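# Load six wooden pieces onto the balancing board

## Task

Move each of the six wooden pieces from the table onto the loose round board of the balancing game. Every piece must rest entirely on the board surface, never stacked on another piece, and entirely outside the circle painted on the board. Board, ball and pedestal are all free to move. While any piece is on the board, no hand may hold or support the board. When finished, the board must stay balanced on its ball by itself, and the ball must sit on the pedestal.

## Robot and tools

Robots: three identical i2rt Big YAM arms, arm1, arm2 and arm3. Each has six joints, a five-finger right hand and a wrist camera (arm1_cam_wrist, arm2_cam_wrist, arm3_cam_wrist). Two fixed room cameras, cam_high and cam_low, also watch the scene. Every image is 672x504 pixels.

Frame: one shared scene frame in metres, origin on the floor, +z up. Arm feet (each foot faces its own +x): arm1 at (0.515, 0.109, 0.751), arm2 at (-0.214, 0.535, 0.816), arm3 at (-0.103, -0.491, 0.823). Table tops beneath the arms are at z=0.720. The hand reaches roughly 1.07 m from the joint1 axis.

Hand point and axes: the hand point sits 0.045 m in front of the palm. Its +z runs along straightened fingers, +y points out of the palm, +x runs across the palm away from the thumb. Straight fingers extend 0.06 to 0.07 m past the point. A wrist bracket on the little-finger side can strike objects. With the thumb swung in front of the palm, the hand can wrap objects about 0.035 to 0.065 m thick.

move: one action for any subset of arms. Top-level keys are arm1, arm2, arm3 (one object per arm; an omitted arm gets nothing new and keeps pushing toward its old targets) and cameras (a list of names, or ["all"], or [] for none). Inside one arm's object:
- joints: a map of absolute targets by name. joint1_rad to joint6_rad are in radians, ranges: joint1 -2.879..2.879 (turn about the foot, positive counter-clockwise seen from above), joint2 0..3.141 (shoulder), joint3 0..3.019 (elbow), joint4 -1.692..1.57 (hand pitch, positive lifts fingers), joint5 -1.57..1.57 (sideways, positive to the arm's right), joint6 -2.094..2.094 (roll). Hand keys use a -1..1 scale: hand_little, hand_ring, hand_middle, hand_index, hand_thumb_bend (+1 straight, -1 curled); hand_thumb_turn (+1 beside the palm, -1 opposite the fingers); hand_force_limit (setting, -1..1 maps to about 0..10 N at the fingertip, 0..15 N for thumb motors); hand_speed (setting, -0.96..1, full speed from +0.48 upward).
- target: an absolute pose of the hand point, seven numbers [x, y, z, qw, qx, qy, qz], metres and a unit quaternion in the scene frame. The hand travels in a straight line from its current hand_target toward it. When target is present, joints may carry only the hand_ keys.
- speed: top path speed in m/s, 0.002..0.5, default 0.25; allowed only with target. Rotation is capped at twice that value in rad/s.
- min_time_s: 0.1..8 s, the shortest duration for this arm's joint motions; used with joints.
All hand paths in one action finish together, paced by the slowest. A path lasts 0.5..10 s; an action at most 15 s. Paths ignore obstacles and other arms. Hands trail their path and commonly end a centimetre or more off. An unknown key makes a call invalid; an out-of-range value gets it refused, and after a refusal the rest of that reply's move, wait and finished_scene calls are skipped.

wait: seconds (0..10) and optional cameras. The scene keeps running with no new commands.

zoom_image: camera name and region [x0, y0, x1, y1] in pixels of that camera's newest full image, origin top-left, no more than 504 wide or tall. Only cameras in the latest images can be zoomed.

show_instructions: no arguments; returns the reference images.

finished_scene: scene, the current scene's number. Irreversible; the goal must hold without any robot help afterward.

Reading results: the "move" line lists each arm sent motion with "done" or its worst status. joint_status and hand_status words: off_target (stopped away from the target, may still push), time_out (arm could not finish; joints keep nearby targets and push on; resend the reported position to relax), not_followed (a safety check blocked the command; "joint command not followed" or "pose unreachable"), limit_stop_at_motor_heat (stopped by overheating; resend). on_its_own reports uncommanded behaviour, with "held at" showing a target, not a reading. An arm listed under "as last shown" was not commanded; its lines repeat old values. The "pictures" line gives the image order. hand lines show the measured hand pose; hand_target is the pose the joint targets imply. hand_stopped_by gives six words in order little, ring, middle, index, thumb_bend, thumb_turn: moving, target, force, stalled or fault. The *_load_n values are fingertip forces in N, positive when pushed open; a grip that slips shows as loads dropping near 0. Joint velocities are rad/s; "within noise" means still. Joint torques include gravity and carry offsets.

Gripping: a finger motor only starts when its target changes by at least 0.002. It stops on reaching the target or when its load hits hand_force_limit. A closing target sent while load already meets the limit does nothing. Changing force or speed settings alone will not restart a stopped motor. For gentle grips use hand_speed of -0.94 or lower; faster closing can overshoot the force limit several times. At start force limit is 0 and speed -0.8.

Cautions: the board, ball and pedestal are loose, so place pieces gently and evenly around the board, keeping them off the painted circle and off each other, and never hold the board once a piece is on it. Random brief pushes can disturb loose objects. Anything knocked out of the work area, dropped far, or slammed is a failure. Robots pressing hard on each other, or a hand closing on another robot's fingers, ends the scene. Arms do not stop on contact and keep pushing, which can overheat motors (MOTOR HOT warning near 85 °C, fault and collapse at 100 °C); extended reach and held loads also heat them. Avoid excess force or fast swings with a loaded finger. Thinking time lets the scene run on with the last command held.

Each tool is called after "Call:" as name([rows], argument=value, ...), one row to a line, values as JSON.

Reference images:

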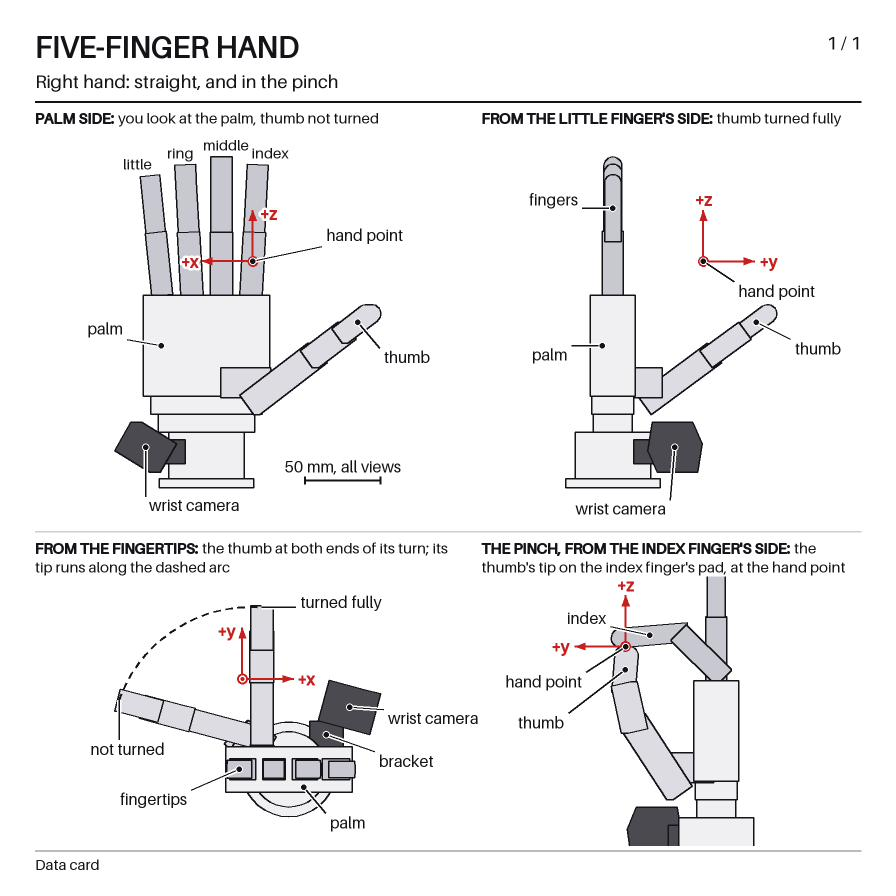

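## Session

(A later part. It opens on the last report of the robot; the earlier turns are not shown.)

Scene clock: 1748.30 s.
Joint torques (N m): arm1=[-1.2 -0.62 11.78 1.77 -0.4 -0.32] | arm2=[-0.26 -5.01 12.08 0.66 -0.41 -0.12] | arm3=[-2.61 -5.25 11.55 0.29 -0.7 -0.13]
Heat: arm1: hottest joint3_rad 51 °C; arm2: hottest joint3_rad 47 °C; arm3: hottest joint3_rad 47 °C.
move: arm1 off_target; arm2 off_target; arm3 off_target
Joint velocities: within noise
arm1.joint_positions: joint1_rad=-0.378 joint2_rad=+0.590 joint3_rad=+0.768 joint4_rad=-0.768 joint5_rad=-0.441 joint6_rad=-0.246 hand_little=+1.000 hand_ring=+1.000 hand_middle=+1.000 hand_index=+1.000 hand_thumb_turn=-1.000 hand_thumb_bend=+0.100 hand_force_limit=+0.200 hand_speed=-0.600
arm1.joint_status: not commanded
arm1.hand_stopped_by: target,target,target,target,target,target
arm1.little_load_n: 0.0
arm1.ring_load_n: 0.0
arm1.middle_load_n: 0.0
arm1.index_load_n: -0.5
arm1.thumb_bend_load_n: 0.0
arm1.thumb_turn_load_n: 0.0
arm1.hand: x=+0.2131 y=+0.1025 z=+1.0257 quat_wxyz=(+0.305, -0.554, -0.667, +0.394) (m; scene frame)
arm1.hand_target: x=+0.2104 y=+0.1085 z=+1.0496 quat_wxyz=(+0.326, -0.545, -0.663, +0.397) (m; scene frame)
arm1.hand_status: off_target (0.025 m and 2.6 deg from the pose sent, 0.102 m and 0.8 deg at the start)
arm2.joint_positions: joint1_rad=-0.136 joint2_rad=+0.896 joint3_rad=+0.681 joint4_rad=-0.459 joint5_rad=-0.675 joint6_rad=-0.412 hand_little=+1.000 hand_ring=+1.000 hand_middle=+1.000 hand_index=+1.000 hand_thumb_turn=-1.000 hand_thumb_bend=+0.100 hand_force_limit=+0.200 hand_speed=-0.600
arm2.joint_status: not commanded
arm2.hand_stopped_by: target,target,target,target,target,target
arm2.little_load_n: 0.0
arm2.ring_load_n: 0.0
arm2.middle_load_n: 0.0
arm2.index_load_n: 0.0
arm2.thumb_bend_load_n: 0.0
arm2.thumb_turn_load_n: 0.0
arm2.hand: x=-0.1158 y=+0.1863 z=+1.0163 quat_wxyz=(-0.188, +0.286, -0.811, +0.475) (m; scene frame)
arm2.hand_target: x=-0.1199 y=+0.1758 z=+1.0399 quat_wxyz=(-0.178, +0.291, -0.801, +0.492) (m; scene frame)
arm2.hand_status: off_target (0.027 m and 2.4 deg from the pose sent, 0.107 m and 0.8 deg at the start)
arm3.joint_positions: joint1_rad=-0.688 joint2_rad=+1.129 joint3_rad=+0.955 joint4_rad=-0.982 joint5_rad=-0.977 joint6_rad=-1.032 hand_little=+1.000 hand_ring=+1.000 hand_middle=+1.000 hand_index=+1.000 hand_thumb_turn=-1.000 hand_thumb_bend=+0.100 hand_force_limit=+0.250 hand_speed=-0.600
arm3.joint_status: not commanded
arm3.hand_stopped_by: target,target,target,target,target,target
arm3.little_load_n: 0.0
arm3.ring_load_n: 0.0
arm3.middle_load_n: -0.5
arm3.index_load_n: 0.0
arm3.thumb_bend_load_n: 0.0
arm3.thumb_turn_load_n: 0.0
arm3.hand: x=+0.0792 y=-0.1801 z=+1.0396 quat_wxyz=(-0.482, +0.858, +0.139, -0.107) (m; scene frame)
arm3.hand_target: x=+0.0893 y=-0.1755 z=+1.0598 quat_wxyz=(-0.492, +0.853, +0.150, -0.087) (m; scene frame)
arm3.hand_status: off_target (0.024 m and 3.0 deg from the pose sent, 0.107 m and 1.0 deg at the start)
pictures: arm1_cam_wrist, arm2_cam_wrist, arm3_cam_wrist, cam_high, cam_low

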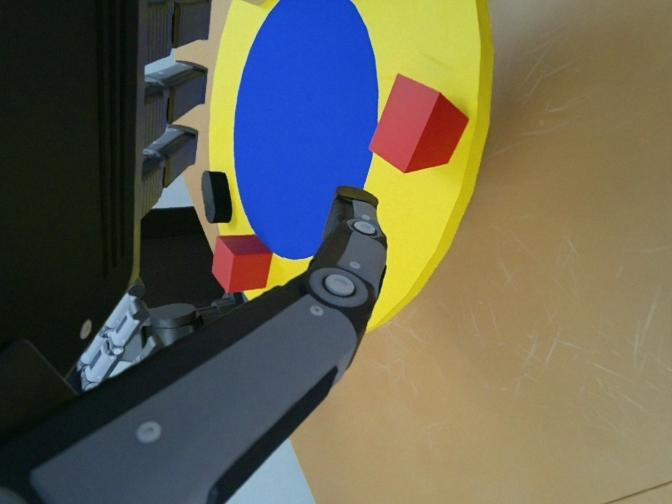

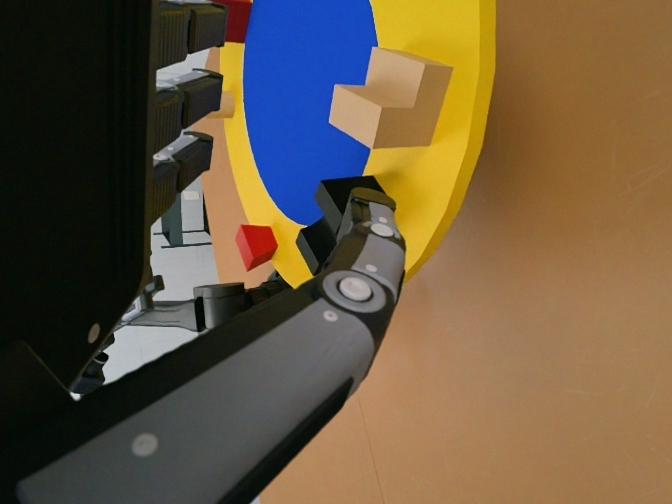

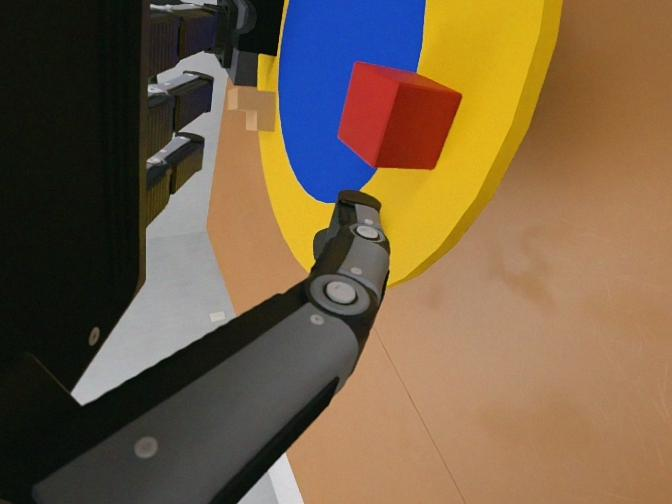

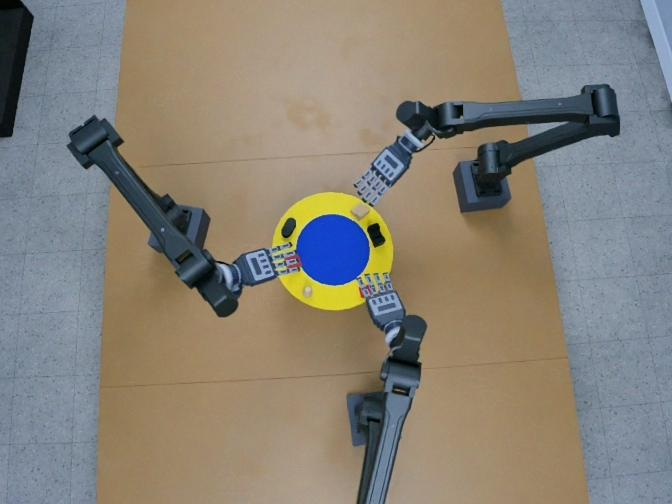

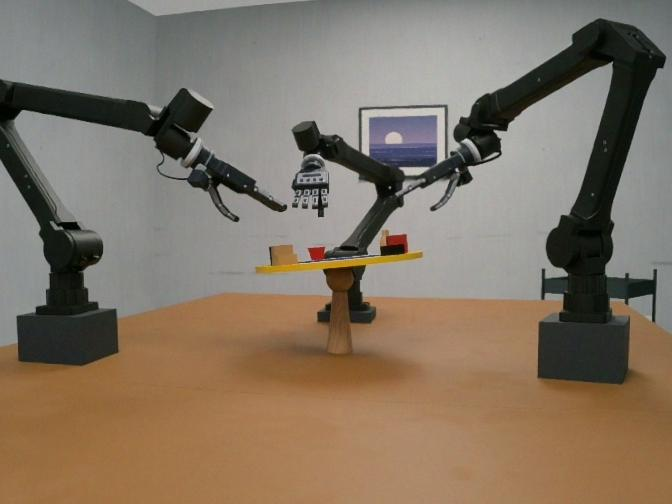

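Call:
move(arm1={"target": [0.33, 0.14, 1.12, -0.3255, 0.5447, 0.6627, -0.3972], "speed": 0.25}, arm2={"target": [-0.18, 0.26, 1.12, 0.1782, -0.2908, 0.8018, -0.4914], "speed": 0.25}, arm3={"target": [0.12, -0.28, 1.12, -0.4926, 0.853, 0.1505, -0.0869], "speed": 0.25}, cameras=["all"])

Call:
zoom_image(camera="cam_low", region=[240, 200, 440, 300])

Call:
zoom_image(camera="cam_high", region=[260, 180, 405, 325])

Scene clock: 1777.67 s.
Joint torques (N m): arm1=[-1.26 2.43 9.99 1.02 -0.84 -0.32] | arm2=[0.03 -1.73 12.04 0.35 -0.6 -0.12] | arm3=[-2.02 -5.25 11.03 -0.27 -0.77 -0.13]
Heat: arm1: hottest joint3_rad 55 °C; arm2: hottest joint3_rad 49 °C; arm3: hottest joint3_rad 49 °C.
move: arm1 off_target; arm2 off_target; arm3 off_target
Joint velocities: within noise
arm1.joint_positions: joint1_rad=-1.093 joint2_rad=+0.539 joint3_rad=+1.031 joint4_rad=-1.529 joint5_rad=-0.974 joint6_rad=-0.908 hand_little=+1.000 hand_ring=+1.000 hand_middle=+1.000 hand_index=+1.000 hand_thumb_turn=-1.000 hand_thumb_bend=+0.100 hand_force_limit=+0.200 hand_speed=-0.600
arm1.joint_status: not commanded
arm1.hand_stopped_by: target,target,target,target,target,target
arm1.little_load_n: 0.0
arm1.ring_load_n: 0.0
arm1.middle_load_n: 0.0
arm1.index_load_n: 0.0
arm1.thumb_bend_load_n: 0.0
arm1.thumb_turn_load_n: 0.0
arm1.hand: x=+0.3290 y=+0.1366 z=+1.1052 quat_wxyz=(+0.308, -0.551, -0.661, +0.404) (m; scene frame)
arm1.hand_target: x=+0.3297 y=+0.1395 z=+1.1195 quat_wxyz=(+0.326, -0.545, -0.663, +0.397) (m; scene frame)
arm1.hand_status: off_target (0.015 m and 2.3 deg from the pose sent, 0.155 m and 2.6 deg at the start)
arm2.joint_positions: joint1_rad=-0.467 joint2_rad=+0.714 joint3_rad=+0.850 joint4_rad=-1.033 joint5_rad=-0.917 joint6_rad=-0.733 hand_little=+1.000 hand_ring=+1.000 hand_middle=+1.000 hand_index=+1.000 hand_thumb_turn=-1.000 hand_thumb_bend=+0.100 hand_force_limit=+0.200 hand_speed=-0.600
arm2.joint_status: not commanded
arm2.hand_stopped_by: target,target,target,target,target,target
arm2.little_load_n: 0.0
arm2.ring_load_n: 0.0
arm2.middle_load_n: 0.0
arm2.index_load_n: 0.0
arm2.thumb_bend_load_n: 0.0
arm2.thumb_turn_load_n: 0.0
arm2.hand: x=-0.1756 y=+0.2662 z=+1.1000 quat_wxyz=(-0.189, +0.284, -0.807, +0.481) (m; scene frame)
arm2.hand_target: x=-0.1798 y=+0.2605 z=+1.1197 quat_wxyz=(-0.178, +0.291, -0.801, +0.492) (m; scene frame)
arm2.hand_status: off_target (0.021 m and 1.9 deg from the pose sent, 0.143 m and 2.4 deg at the start)
arm3.joint_positions: joint1_rad=-1.030 joint2_rad=+1.161 joint3_rad=+1.164 joint4_rad=-1.686 joint5_rad=-1.042 joint6_rad=-1.662 hand_little=+1.000 hand_ring=+1.000 hand_middle=+1.000 hand_index=+1.000 hand_thumb_turn=-1.000 hand_thumb_bend=+0.100 hand_force_limit=+0.250 hand_speed=-0.600
arm3.joint_status: not commanded
arm3.hand_stopped_by: target,target,target,target,target,target
arm3.little_load_n: -0.5
arm3.ring_load_n: 0.0
arm3.middle_load_n: 0.0
arm3.index_load_n: 0.0
arm3.thumb_bend_load_n: 0.0
arm3.thumb_turn_load_n: 0.0
arm3.hand: x=+0.1115 y=-0.2826 z=+1.1056 quat_wxyz=(-0.489, +0.855, +0.139, -0.103) (m; scene frame)
arm3.hand_target: x=+0.1195 y=-0.2801 z=+1.1198 quat_wxyz=(-0.492, +0.853, +0.150, -0.087) (m; scene frame)
arm3.hand_status: off_target (0.017 m and 2.3 deg from the pose sent, 0.135 m and 2.9 deg at the start)
pictures: arm1_cam_wrist, arm2_cam_wrist, arm3_cam_wrist, cam_high, cam_low

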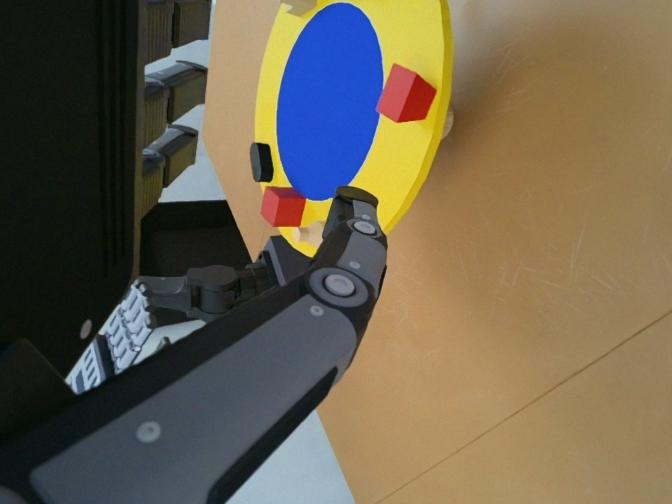

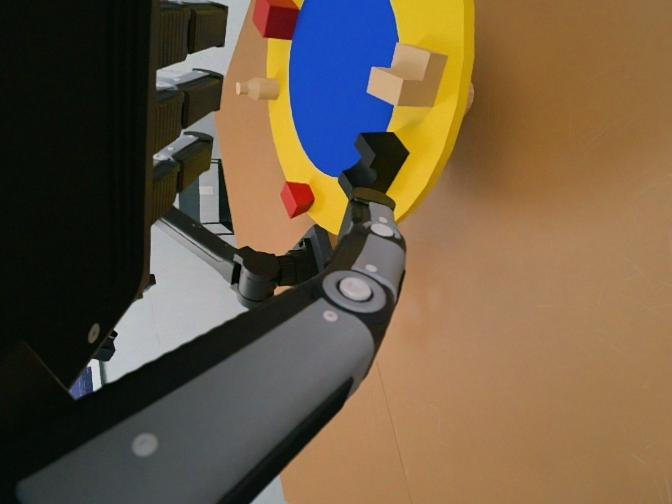

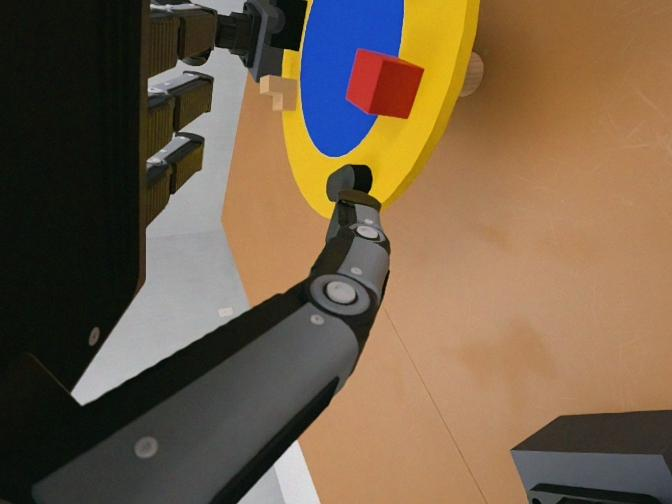

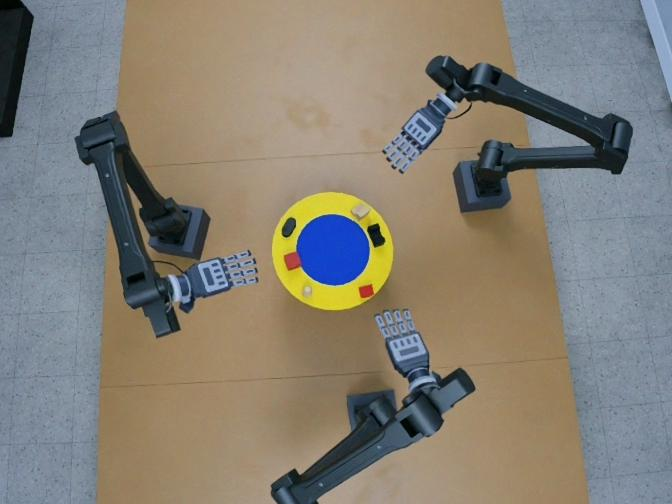

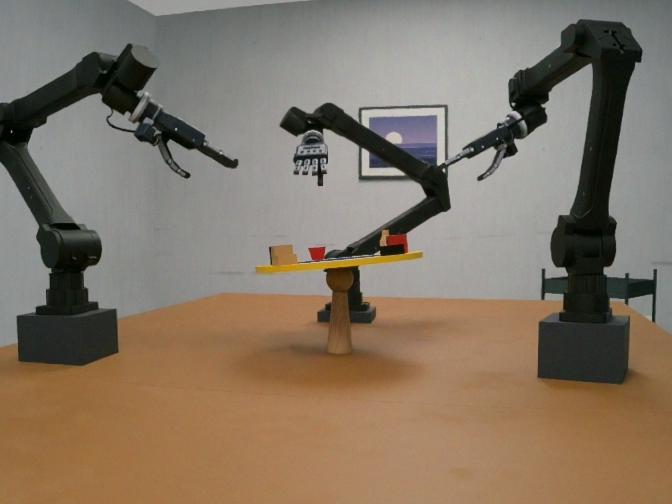

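Scaled by 2.520 from the camera's 672x504 image, which has a finer 960x720 frame.

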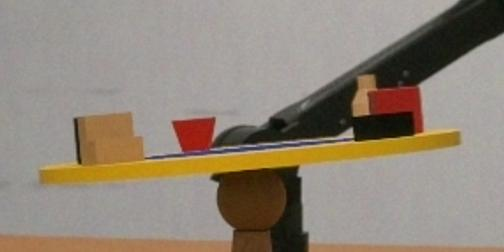

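Scaled by 3.476 from the camera's 672x504 image, which has a finer 960x720 frame.

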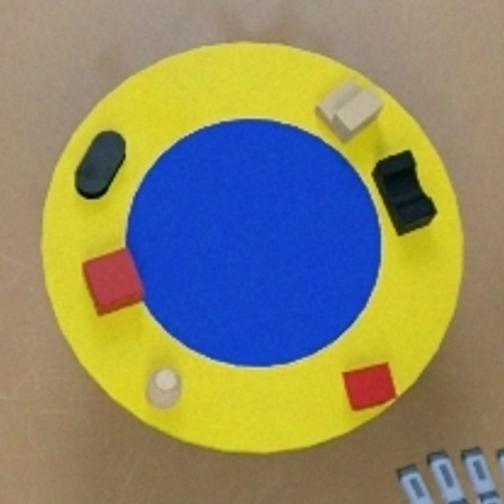

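Call:
zoom_image(camera="arm3_cam_wrist", region=[280, 0, 500, 165])

Call:
zoom_image(camera="arm1_cam_wrist", region=[240, 0, 460, 165])

Scaled by 2.291 from the camera's 672x504 image, which has a finer 960x720 frame.

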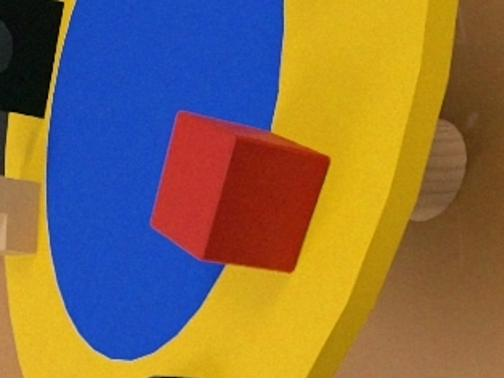

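Scaled by 2.291 from the camera's 672x504 image, which has a finer 960x720 frame.

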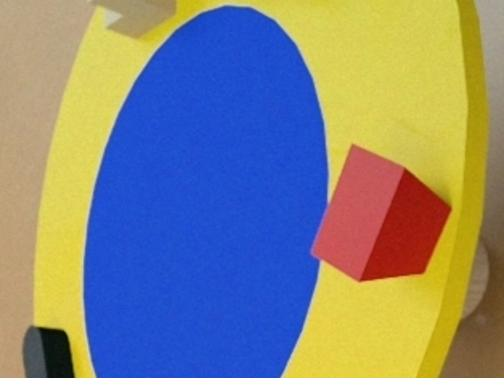

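Call:
move(arm1={"target": [0.205, 0.1, 1.01, -0.3255, 0.5447, 0.6627, -0.3972], "speed": 0.2}, arm3={"target": [0.085, -0.15, 1.02, -0.4926, 0.853, 0.1505, -0.0869], "speed": 0.2}, cameras=["arm1_cam_wrist", "arm3_cam_wrist"])

Scene clock: 1871.33 s.
Joint torques (N m): arm1=[0.97 -0.67 8.75 2.93 -0.13 -0.05] | arm2=[0.09 -1.73 12.04 0.38 -0.61 -0.11] | arm3=[-1.49 -5.95 8.4 1.44 -0.51 0.03]
Heat: arm1: hottest joint3_rad 55 °C; arm2: hottest joint3_rad 52 °C; arm3: hottest joint3_rad 48 °C.
move: arm1 done; arm3 done
Joint velocities: within noise
arm1.joint_positions: joint1_rad=-0.353 joint2_rad=+0.578 joint3_rad=+0.700 joint4_rad=-0.688 joint5_rad=-0.403 joint6_rad=-0.244 hand_little=+1.000 hand_ring=+1.000 hand_middle=+1.000 hand_index=+1.000 hand_thumb_turn=-1.000 hand_thumb_bend=+0.100 hand_force_limit=+0.200 hand_speed=-0.600
arm1.joint_status: not commanded
arm1.hand_stopped_by: target,target,target,target,target,target
arm1.little_load_n: 0.0
arm1.ring_load_n: 0.0
arm1.middle_load_n: 0.0
arm1.index_load_n: 0.0
arm1.thumb_bend_load_n: 0.0
arm1.thumb_turn_load_n: 0.0
arm1.hand: x=+0.2079 y=+0.1031 z=+1.0039 quat_wxyz=(+0.320, -0.549, -0.666, +0.390) (m; scene frame)
arm1.hand_target: x=+0.2052 y=+0.1000 z=+1.0101 quat_wxyz=(+0.325, -0.545, -0.663, +0.397) (m; scene frame)
arm1.hand_status: done (0.007 m and 1.3 deg from the pose sent, 0.161 m and 2.3 deg at the start)
arm2: as last shown
arm3.joint_positions: joint1_rad=-0.628 joint2_rad=+1.167 joint3_rad=+0.911 joint4_rad=-0.796 joint5_rad=-0.949 joint6_rad=-0.951 hand_little=+1.000 hand_ring=+1.000 hand_middle=+1.000 hand_index=+1.000 hand_thumb_turn=-1.000 hand_thumb_bend=+0.100 hand_force_limit=+0.250 hand_speed=-0.600
arm3.joint_status: not commanded
arm3.hand_stopped_by: target,target,target,target,target,target
arm3.little_load_n: 0.0
arm3.ring_load_n: 0.0
arm3.middle_load_n: -0.5
arm3.index_load_n: 0.0
arm3.thumb_bend_load_n: 0.0
arm3.thumb_turn_load_n: 0.0
arm3.hand: x=+0.0816 y=-0.1528 z=+1.0159 quat_wxyz=(-0.488, +0.854, +0.150, -0.094) (m; scene frame)
arm3.hand_target: x=+0.0849 y=-0.1500 z=+1.0199 quat_wxyz=(-0.492, +0.853, +0.151, -0.087) (m; scene frame)
arm3.hand_status: done (0.006 m and 0.9 deg from the pose sent, 0.160 m and 2.3 deg at the start)
pictures: arm1_cam_wrist, arm3_cam_wrist

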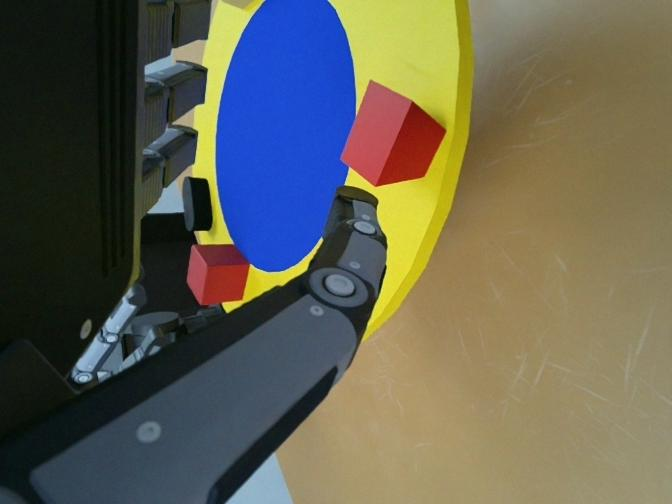

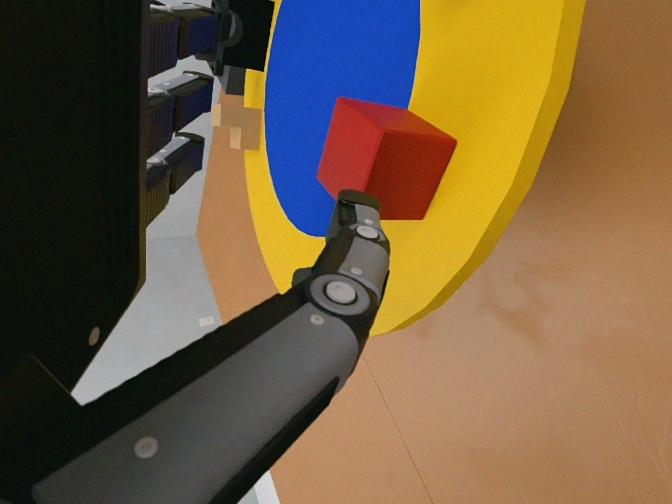

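Call:
move(arm1={"target": [0.186, 0.099, 0.953, -0.3255, 0.5447, 0.6627, -0.3972], "speed": 0.1}, arm3={"target": [0.081, -0.143, 0.966, -0.4926, 0.853, 0.1505, -0.0869], "speed": 0.1}, cameras=["arm1_cam_wrist", "arm3_cam_wrist", "cam_low"])

Call:
zoom_image(camera="cam_low", region=[240, 200, 440, 300])

Scene clock: 1882.40 s.
Joint torques (N m): arm1=[1.32 -0.56 8.68 2.95 -0.12 -0.05] | arm2=[0.09 -1.67 12.04 0.35 -0.6 -0.12] | arm3=[-1.55 -6.53 8.1 1.59 -0.61 0.03]
Heat: arm1: hottest joint3_rad 54 °C; arm2: hottest joint3_rad 53 °C; arm3: hottest joint3_rad 48 °C.
move: arm1 done; arm3 done
Joint velocities: within noise
arm1.joint_positions: joint1_rad=-0.329 joint2_rad=+0.626 joint3_rad=+0.567 joint4_rad=-0.490 joint5_rad=-0.378 joint6_rad=-0.229 hand_little=+1.000 hand_ring=+1.000 hand_middle=+1.000 hand_index=+1.000 hand_thumb_turn=-1.000 hand_thumb_bend=+0.100 hand_force_limit=+0.200 hand_speed=-0.600
arm1.joint_status: not commanded
arm1.hand_stopped_by: target,target,target,target,target,target
arm1.little_load_n: 0.0
arm1.ring_load_n: -0.5
arm1.middle_load_n: 0.0
arm1.index_load_n: 0.0
arm1.thumb_bend_load_n: 0.0
arm1.thumb_turn_load_n: 0.0
arm1.hand: x=+0.1897 y=+0.1038 z=+0.9498 quat_wxyz=(+0.324, -0.549, -0.664, +0.391) (m; scene frame)
arm1.hand_target: x=+0.1862 y=+0.0991 z=+0.9530 quat_wxyz=(+0.326, -0.545, -0.663, +0.397) (m; scene frame)
arm1.hand_status: done (0.007 m and 0.9 deg from the pose sent, 0.055 m and 1.3 deg at the start)
arm2: as last shown
arm3.joint_positions: joint1_rad=-0.613 joint2_rad=+1.217 joint3_rad=+0.799 joint4_rad=-0.607 joint5_rad=-0.937 joint6_rad=-0.918 hand_little=+1.000 hand_ring=+1.000 hand_middle=+1.000 hand_index=+1.000 hand_thumb_turn=-1.000 hand_thumb_bend=+0.100 hand_force_limit=+0.250 hand_speed=-0.600
arm3.joint_status: not commanded
arm3.hand_stopped_by: target,target,target,target,target,target
arm3.little_load_n: 0.0
arm3.ring_load_n: 0.0
arm3.middle_load_n: 0.0
arm3.index_load_n: -0.5
arm3.thumb_bend_load_n: 0.0
arm3.thumb_turn_load_n: 0.0
arm3.hand: x=+0.0796 y=-0.1484 z=+0.9624 quat_wxyz=(-0.489, +0.855, +0.147, -0.091) (m; scene frame)
arm3.hand_target: x=+0.0810 y=-0.1431 z=+0.9661 quat_wxyz=(-0.493, +0.853, +0.151, -0.087) (m; scene frame)
arm3.hand_status: done (0.007 m and 0.8 deg from the pose sent, 0.051 m and 0.9 deg at the start)
pictures: arm1_cam_wrist, arm3_cam_wrist, cam_low

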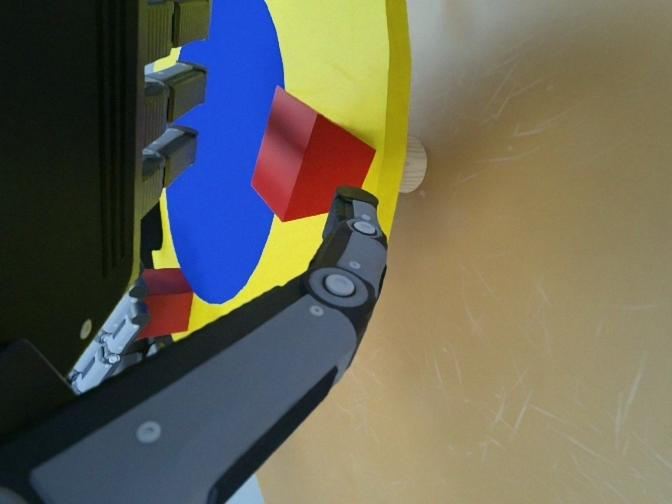

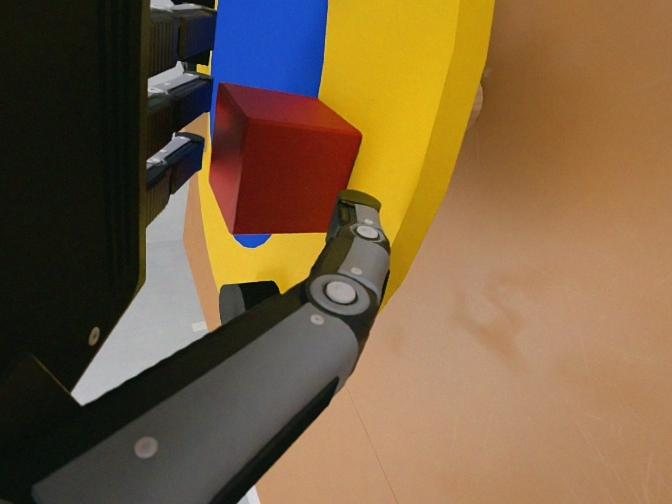

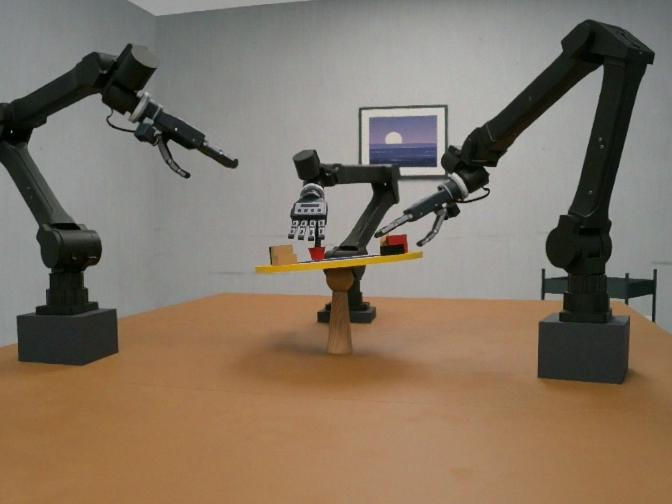

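Scaled by 2.520 from the camera's 672x504 image, which has a finer 960x720 frame.

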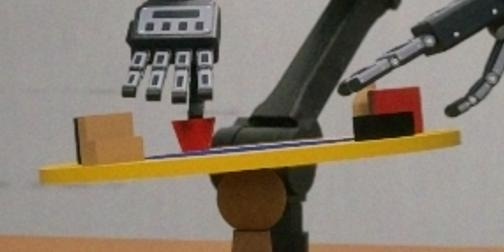

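Call:
move(arm1={"target": [0.1585, 0.0938, 0.9507, -0.3255, 0.5447, 0.6627, -0.3972], "speed": 0.05}, arm3={"target": [0.0717, -0.118, 0.9668, -0.4926, 0.853, 0.1505, -0.0869], "speed": 0.05}, cameras=["arm1_cam_wrist", "arm3_cam_wrist", "cam_low"])

Call:
zoom_image(camera="cam_low", region=[240, 200, 440, 300])

Scene clock: 1899.83 s.
Joint torques (N m): arm1=[1.26 -1.44 10.33 2.95 -0.1 -0.06] | arm2=[0.09 -1.67 12.03 0.36 -0.6 -0.11] | arm3=[-2.96 -5.48 8.92 1.55 -0.43 0.02]
Heat: arm1: hottest joint3_rad 52 °C; arm2: hottest joint3_rad 53 °C; arm3: hottest joint3_rad 47 °C.
move: arm1 off_target; arm3 off_target
Joint velocities: within noise
arm1.joint_positions: joint1_rad=-0.279 joint2_rad=+0.719 joint3_rad=+0.567 joint4_rad=-0.410 joint5_rad=-0.336 joint6_rad=-0.201 hand_little=+1.000 hand_ring=+1.000 hand_middle=+1.000 hand_index=+1.000 hand_thumb_turn=-1.000 hand_thumb_bend=+0.100 hand_force_limit=+0.200 hand_speed=-0.600
arm1.joint_status: not commanded
arm1.hand_stopped_by: target,target,target,target,target,target
arm1.little_load_n: 0.0
arm1.ring_load_n: 0.0
arm1.middle_load_n: 0.0
arm1.index_load_n: 0.0
arm1.thumb_bend_load_n: 0.0
arm1.thumb_turn_load_n: 0.0
arm1.hand: x=+0.1686 y=+0.0977 z=+0.9347 quat_wxyz=(+0.316, -0.553, -0.667, +0.386) (m; scene frame)
arm1.hand_target: x=+0.1594 y=+0.0939 z=+0.9508 quat_wxyz=(+0.325, -0.545, -0.663, +0.397) (m; scene frame)
arm1.hand_status: off_target (0.019 m and 2.0 deg from the pose sent, 0.033 m and 0.9 deg at the start)
arm2: as last shown
arm2.ring_load_n: -0.5
arm2.thumb_bend_load_n: 0.5
arm3.joint_positions: joint1_rad=-0.542 joint2_rad=+1.232 joint3_rad=+0.799 joint4_rad=-0.522 joint5_rad=-0.897 joint6_rad=-0.824 hand_little=+1.000 hand_ring=+1.000 hand_middle=+1.000 hand_index=+1.000 hand_thumb_turn=-1.000 hand_thumb_bend=+0.100 hand_force_limit=+0.250 hand_speed=-0.600
arm3.joint_status: not commanded
arm3.hand_stopped_by: target,target,target,target,target,target
arm3.little_load_n: 0.0
arm3.ring_load_n: 0.0
arm3.middle_load_n: 0.0
arm3.index_load_n: 0.0
arm3.thumb_bend_load_n: 0.0
arm3.thumb_turn_load_n: 0.0
arm3.hand: x=+0.0676 y=-0.1259 z=+0.9609 quat_wxyz=(-0.487, +0.856, +0.147, -0.093) (m; scene frame)
arm3.hand_target: x=+0.0716 y=-0.1182 z=+0.9671 quat_wxyz=(-0.493, +0.853, +0.151, -0.087) (m; scene frame)
arm3.hand_status: off_target (0.011 m and 1.0 deg from the pose sent, 0.032 m and 0.8 deg at the start)
pictures: arm1_cam_wrist, arm3_cam_wrist, cam_low

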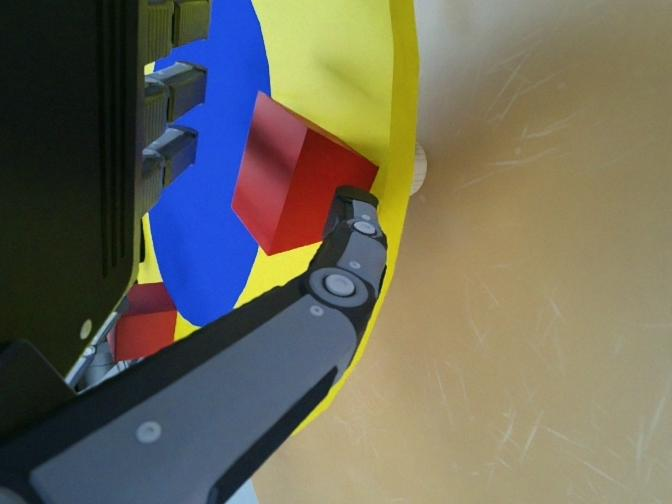

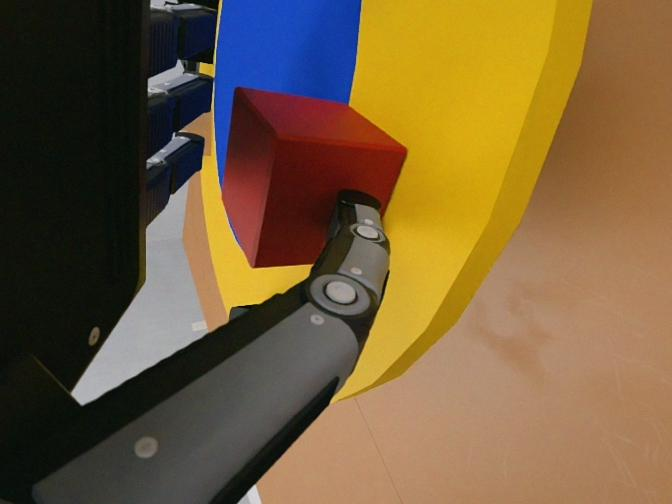

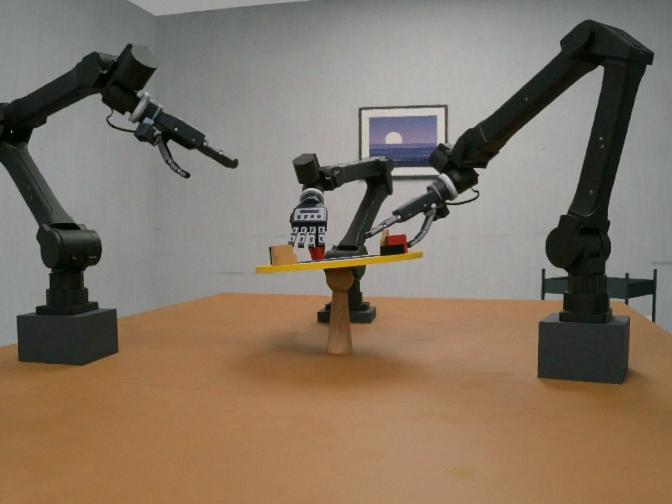

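Scaled by 2.520 from the camera's 672x504 image, which has a finer 960x720 frame.

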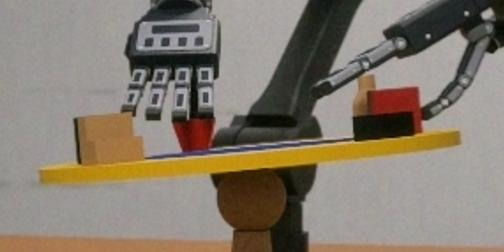

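Call:
move(arm1={"target": [0.1525, 0.0947, 0.966, -0.3255, 0.5447, 0.6627, -0.3972], "speed": 0.05}, arm3={"target": [0.0744, -0.1155, 0.97, -0.4926, 0.853, 0.1505, -0.0869], "speed": 0.05}, cameras=["arm1_cam_wrist", "arm3_cam_wrist"])

Scene clock: 1907.27 s.
Joint torques (N m): arm1=[1.32 -1.26 12.12 1.84 -0.1 -0.05] | arm2=[0.09 -1.73 12.04 0.35 -0.6 -0.12] | arm3=[-1.67 -5.66 9.98 1.33 -0.46 0]
Heat: arm1: hottest joint3_rad 52 °C; arm2: hottest joint3_rad 53 °C; arm3: hottest joint3_rad 47 °C.
move: arm1 off_target; arm3 off_target
Joint velocities: within noise
arm1.joint_positions: joint1_rad=-0.278 joint2_rad=+0.730 joint3_rad=+0.588 joint4_rad=-0.413 joint5_rad=-0.335 joint6_rad=-0.201 hand_little=+1.000 hand_ring=+1.000 hand_middle=+1.000 hand_index=+1.000 hand_thumb_turn=-1.000 hand_thumb_bend=+0.100 hand_force_limit=+0.200 hand_speed=-0.600
arm1.joint_status: not commanded
arm1.hand_stopped_by: target,target,target,target,target,target
arm1.little_load_n: 0.0
arm1.ring_load_n: 0.0
arm1.middle_load_n: 0.0
arm1.index_load_n: 0.0
arm1.thumb_bend_load_n: 0.0
arm1.thumb_turn_load_n: 0.0
arm1.hand: x=+0.1635 y=+0.0986 z=+0.9421 quat_wxyz=(+0.318, -0.552, -0.666, +0.387) (m; scene frame)
arm1.hand_target: x=+0.1535 y=+0.0948 z=+0.9659 quat_wxyz=(+0.326, -0.545, -0.663, +0.398) (m; scene frame)
arm1.hand_status: off_target (0.027 m and 1.7 deg from the pose sent, 0.035 m and 2.0 deg at the start)
arm2: as last shown
arm2.ring_load_n: 0.0
arm2.middle_load_n: -0.5
arm2.index_load_n: -0.5
arm2.thumb_bend_load_n: 0.0
arm3.joint_positions: joint1_rad=-0.542 joint2_rad=+1.237 joint3_rad=+0.799 joint4_rad=-0.522 joint5_rad=-0.897 joint6_rad=-0.824 hand_little=+1.000 hand_ring=+1.000 hand_middle=+1.000 hand_index=+1.000 hand_thumb_turn=-1.000 hand_thumb_bend=+0.100 hand_force_limit=+0.250 hand_speed=-0.600
arm3.joint_status: not commanded
arm3.hand_stopped_by: target,target,target,target,target,target
arm3.little_load_n: 0.0
arm3.ring_load_n: 0.0
arm3.middle_load_n: 0.0
arm3.index_load_n: 0.0
arm3.thumb_bend_load_n: 0.0
arm3.thumb_turn_load_n: 0.0
arm3.hand: x=+0.0676 y=-0.1258 z=+0.9593 quat_wxyz=(-0.486, +0.856, +0.146, -0.094) (m; scene frame)
arm3.hand_target: x=+0.0742 y=-0.1159 z=+0.9703 quat_wxyz=(-0.493, +0.853, +0.151, -0.087) (m; scene frame)
arm3.hand_status: off_target (0.016 m and 1.3 deg from the pose sent, 0.016 m and 1.1 deg at the start)
pictures: arm1_cam_wrist, arm3_cam_wrist

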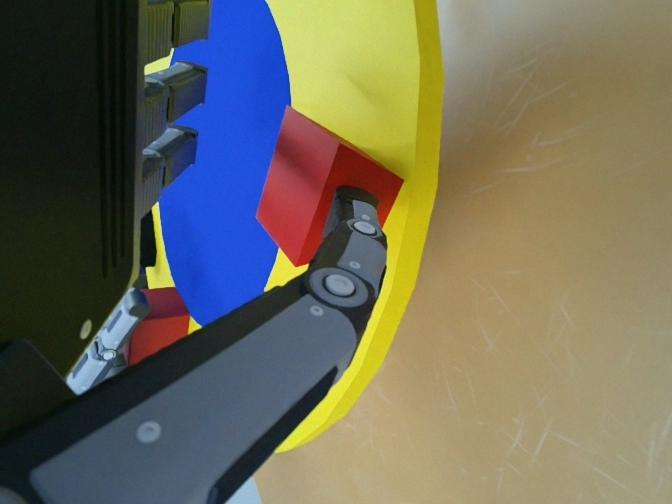

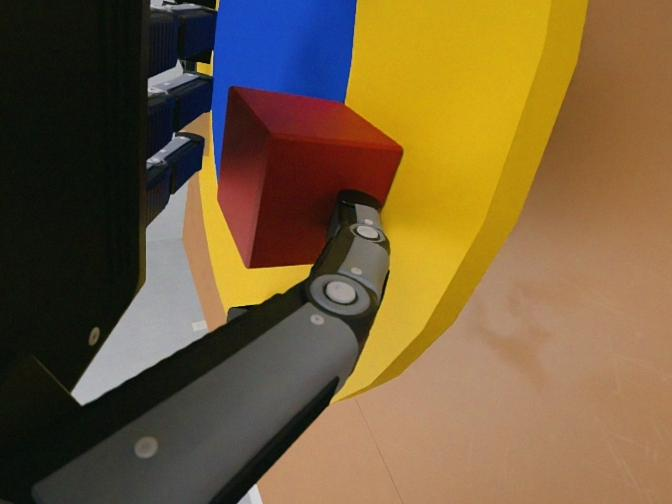

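Call:
move(arm1={"target": [0.152, 0.0947, 0.977, -0.3255, 0.5447, 0.6627, -0.3972], "speed": 0.05}, arm3={"target": [0.0744, -0.1159, 0.98, -0.4926, 0.853, 0.1505, -0.0869], "speed": 0.05})

Scene clock: 1919.70 s.
Joint torques (N m): arm1=[1.32 -1.44 12.19 1.83 -0.1 -0.06] | arm2=[0.09 -1.67 12.05 0.35 -0.6 -0.11] | arm3=[-1.26 -6.48 11.34 0.5 -0.57 0.06]
Heat: arm1: hottest joint3_rad 56 °C; arm2: hottest joint3_rad 53 °C; arm3: hottest joint3_rad 47 °C.
move: arm1 off_target; arm3 off_target
Joint velocities: within noise
arm1.joint_positions: joint1_rad=-0.278 joint2_rad=+0.730 joint3_rad=+0.615 joint4_rad=-0.442 joint5_rad=-0.335 joint6_rad=-0.200 hand_little=+1.000 hand_ring=+1.000 hand_middle=+1.000 hand_index=+1.000 hand_thumb_turn=-1.000 hand_thumb_bend=+0.100 hand_force_limit=+0.200 hand_speed=-0.600
arm1.joint_status: not commanded
arm1.hand_stopped_by: target,target,target,target,target,target
arm1.little_load_n: 0.0
arm1.ring_load_n: 0.0
arm1.middle_load_n: -0.5
arm1.index_load_n: 0.0
arm1.thumb_bend_load_n: 0.0
arm1.thumb_turn_load_n: 0.0
arm1.hand: x=+0.1625 y=+0.0987 z=+0.9522 quat_wxyz=(+0.318, -0.552, -0.667, +0.387) (m; scene frame)
arm1.hand_target: x=+0.1530 y=+0.0947 z=+0.9768 quat_wxyz=(+0.326, -0.545, -0.663, +0.398) (m; scene frame)
arm1.hand_status: off_target (0.027 m and 1.8 deg from the pose sent, 0.037 m and 1.7 deg at the start)
arm2: as last shown
arm2.ring_load_n: -0.5
arm2.middle_load_n: 0.0
arm2.index_load_n: 0.0
arm3.joint_positions: joint1_rad=-0.542 joint2_rad=+1.237 joint3_rad=+0.799 joint4_rad=-0.537 joint5_rad=-0.897 joint6_rad=-0.824 hand_little=+1.000 hand_ring=+1.000 hand_middle=+1.000 hand_index=+1.000 hand_thumb_turn=-1.000 hand_thumb_bend=+0.100 hand_force_limit=+0.250 hand_speed=-0.600
arm3.joint_status: not commanded
arm3.hand_stopped_by: target,target,target,target,target,target
arm3.little_load_n: 0.0
arm3.ring_load_n: 0.0
arm3.middle_load_n: 0.0
arm3.index_load_n: 0.0
arm3.thumb_bend_load_n: 0.0
arm3.thumb_turn_load_n: 0.0
arm3.hand: x=+0.0654 y=-0.1281 z=+0.9583 quat_wxyz=(-0.482, +0.859, +0.143, -0.100) (m; scene frame)
arm3.hand_target: x=+0.0739 y=-0.1166 z=+0.9802 quat_wxyz=(-0.493, +0.853, +0.151, -0.087) (m; scene frame)
arm3.hand_status: off_target (0.026 m and 2.2 deg from the pose sent, 0.024 m and 1.3 deg at the start)
pictures: none

Call:
move(arm3={"target": [0.074, -0.122, 1.005, -0.4926, 0.853, 0.1505, -0.0869], "speed": 0.08})

Call:
move(arm1={"target": [0.1595, 0.0938, 0.952, -0.3255, 0.5447, 0.6627, -0.3972], "speed": 0.05}, arm3={"target": [0.0712, -0.1196, 0.965, -0.4926, 0.853, 0.1505, -0.0869], "speed": 0.05}, cameras=["arm1_cam_wrist", "arm3_cam_wrist"])

Scene clock: 1934.77 s.
Joint torques (N m): arm1=[1.32 -1.44 12.19 1.83 -0.1 -0.05] | arm2=[0.09 -1.73 12.05 0.35 -0.61 -0.11] | arm3=[-2.32 -7.41 11.19 0.57 -0.56 -0.11]
Heat: arm1: hottest joint3_rad 59 °C; arm2: hottest joint3_rad 54 °C; arm3: hottest joint3_rad 48 °C.
move: arm3 off_target
Joint velocities: within noise
arm1, arm2: as last shown
arm1.middle_load_n: 0.0
arm2.little_load_n: -0.5
arm2.ring_load_n: 0.0
arm3.joint_positions: joint1_rad=-0.542 joint2_rad=+1.201 joint3_rad=+0.843 joint4_rad=-0.626 joint5_rad=-0.900 joint6_rad=-0.824 hand_little=+1.000 hand_ring=+1.000 hand_middle=+1.000 hand_index=+1.000 hand_thumb_turn=-1.000 hand_thumb_bend=+0.100 hand_force_limit=+0.250 hand_speed=-0.600
arm3.joint_status: not commanded
arm3.hand_stopped_by: target,target,target,target,target,target
arm3.little_load_n: 0.0
arm3.ring_load_n: 0.0
arm3.middle_load_n: 0.0
arm3.index_load_n: 0.0
arm3.thumb_bend_load_n: 0.0
arm3.thumb_turn_load_n: 0.0
arm3.hand: x=+0.0624 y=-0.1306 z=+0.9835 quat_wxyz=(-0.480, +0.859, +0.141, -0.104) (m; scene frame)
arm3.hand_target: x=+0.0735 y=-0.1226 z=+1.0050 quat_wxyz=(-0.493, +0.853, +0.150, -0.087) (m; scene frame)
arm3.hand_status: off_target (0.026 m and 2.7 deg from the pose sent, 0.048 m and 2.2 deg at the start)
pictures: none

Scene clock: 1936.13 s.
Joint torques (N m): arm1=[1.2 -2.55 8.47 2.97 -0.14 -0.07] | arm2=[0.03 -1.73 12.04 0.34 -0.6 -0.11] | arm3=[-1.03 -6.36 7.97 1.65 -0.46 -0.01]
Heat: arm1: hottest joint3_rad 58 °C; arm2: hottest joint3_rad 54 °C; arm3: hottest joint3_rad 48 °C.
move: arm1 done; arm3 done
Joint velocities: within noise
arm1.joint_positions: joint1_rad=-0.278 joint2_rad=+0.729 joint3_rad=+0.596 joint4_rad=-0.415 joint5_rad=-0.335 joint6_rad=-0.200 hand_little=+1.000 hand_ring=+1.000 hand_middle=+1.000 hand_index=+1.000 hand_thumb_turn=-1.000 hand_thumb_bend=+0.100 hand_force_limit=+0.200 hand_speed=-0.600
arm1.joint_status: not commanded
arm1.hand_stopped_by: target,target,target,target,target,target
arm1.little_load_n: 0.0
arm1.ring_load_n: 0.0
arm1.middle_load_n: 0.0
arm1.index_load_n: 0.0
arm1.thumb_bend_load_n: 0.0
arm1.thumb_turn_load_n: 0.0
arm1.hand: x=+0.1620 y=+0.0988 z=+0.9470 quat_wxyz=(+0.321, -0.550, -0.665, +0.389) (m; scene frame)
arm1.hand_target: x=+0.1597 y=+0.0938 z=+0.9520 quat_wxyz=(+0.325, -0.545, -0.663, +0.397) (m; scene frame)
arm1.hand_status: done (0.008 m and 1.3 deg from the pose sent, 0.006 m and 1.8 deg at the start)
arm2: as last shown
arm2.little_load_n: 0.0
arm3.joint_positions: joint1_rad=-0.542 joint2_rad=+1.233 joint3_rad=+0.803 joint4_rad=-0.520 joint5_rad=-0.898 joint6_rad=-0.824 hand_little=+1.000 hand_ring=+1.000 hand_middle=+1.000 hand_index=+1.000 hand_thumb_turn=-1.000 hand_thumb_bend=+0.100 hand_force_limit=+0.250 hand_speed=-0.600
arm3.joint_status: not commanded
arm3.hand_stopped_by: target,target,target,target,target,target
arm3.little_load_n: 0.0
arm3.ring_load_n: 0.0
arm3.middle_load_n: 0.0
arm3.index_load_n: 0.0
arm3.thumb_bend_load_n: 0.0
arm3.thumb_turn_load_n: 0.0
arm3.hand: x=+0.0689 y=-0.1245 z=+0.9622 quat_wxyz=(-0.488, +0.855, +0.148, -0.091) (m; scene frame)
arm3.hand_target: x=+0.0712 y=-0.1197 z=+0.9651 quat_wxyz=(-0.492, +0.853, +0.151, -0.087) (m; scene frame)
arm3.hand_status: done (0.006 m and 0.8 deg from the pose sent, 0.023 m and 2.8 deg at the start)
pictures: arm1_cam_wrist, arm3_cam_wrist

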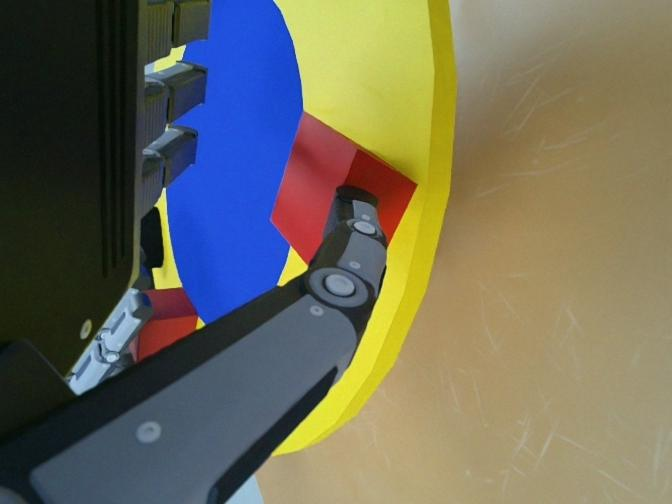

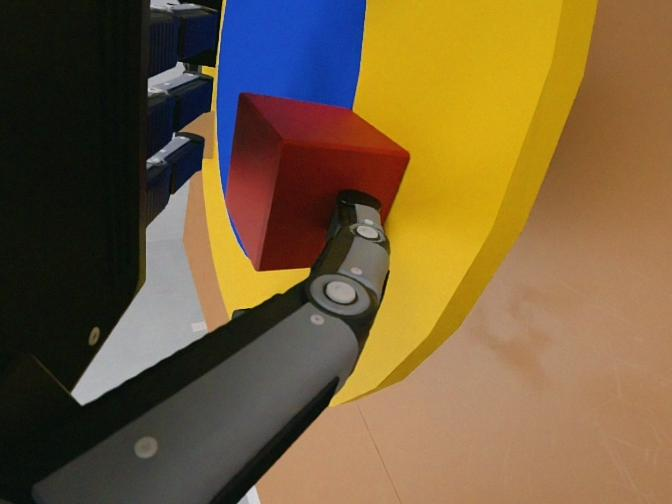

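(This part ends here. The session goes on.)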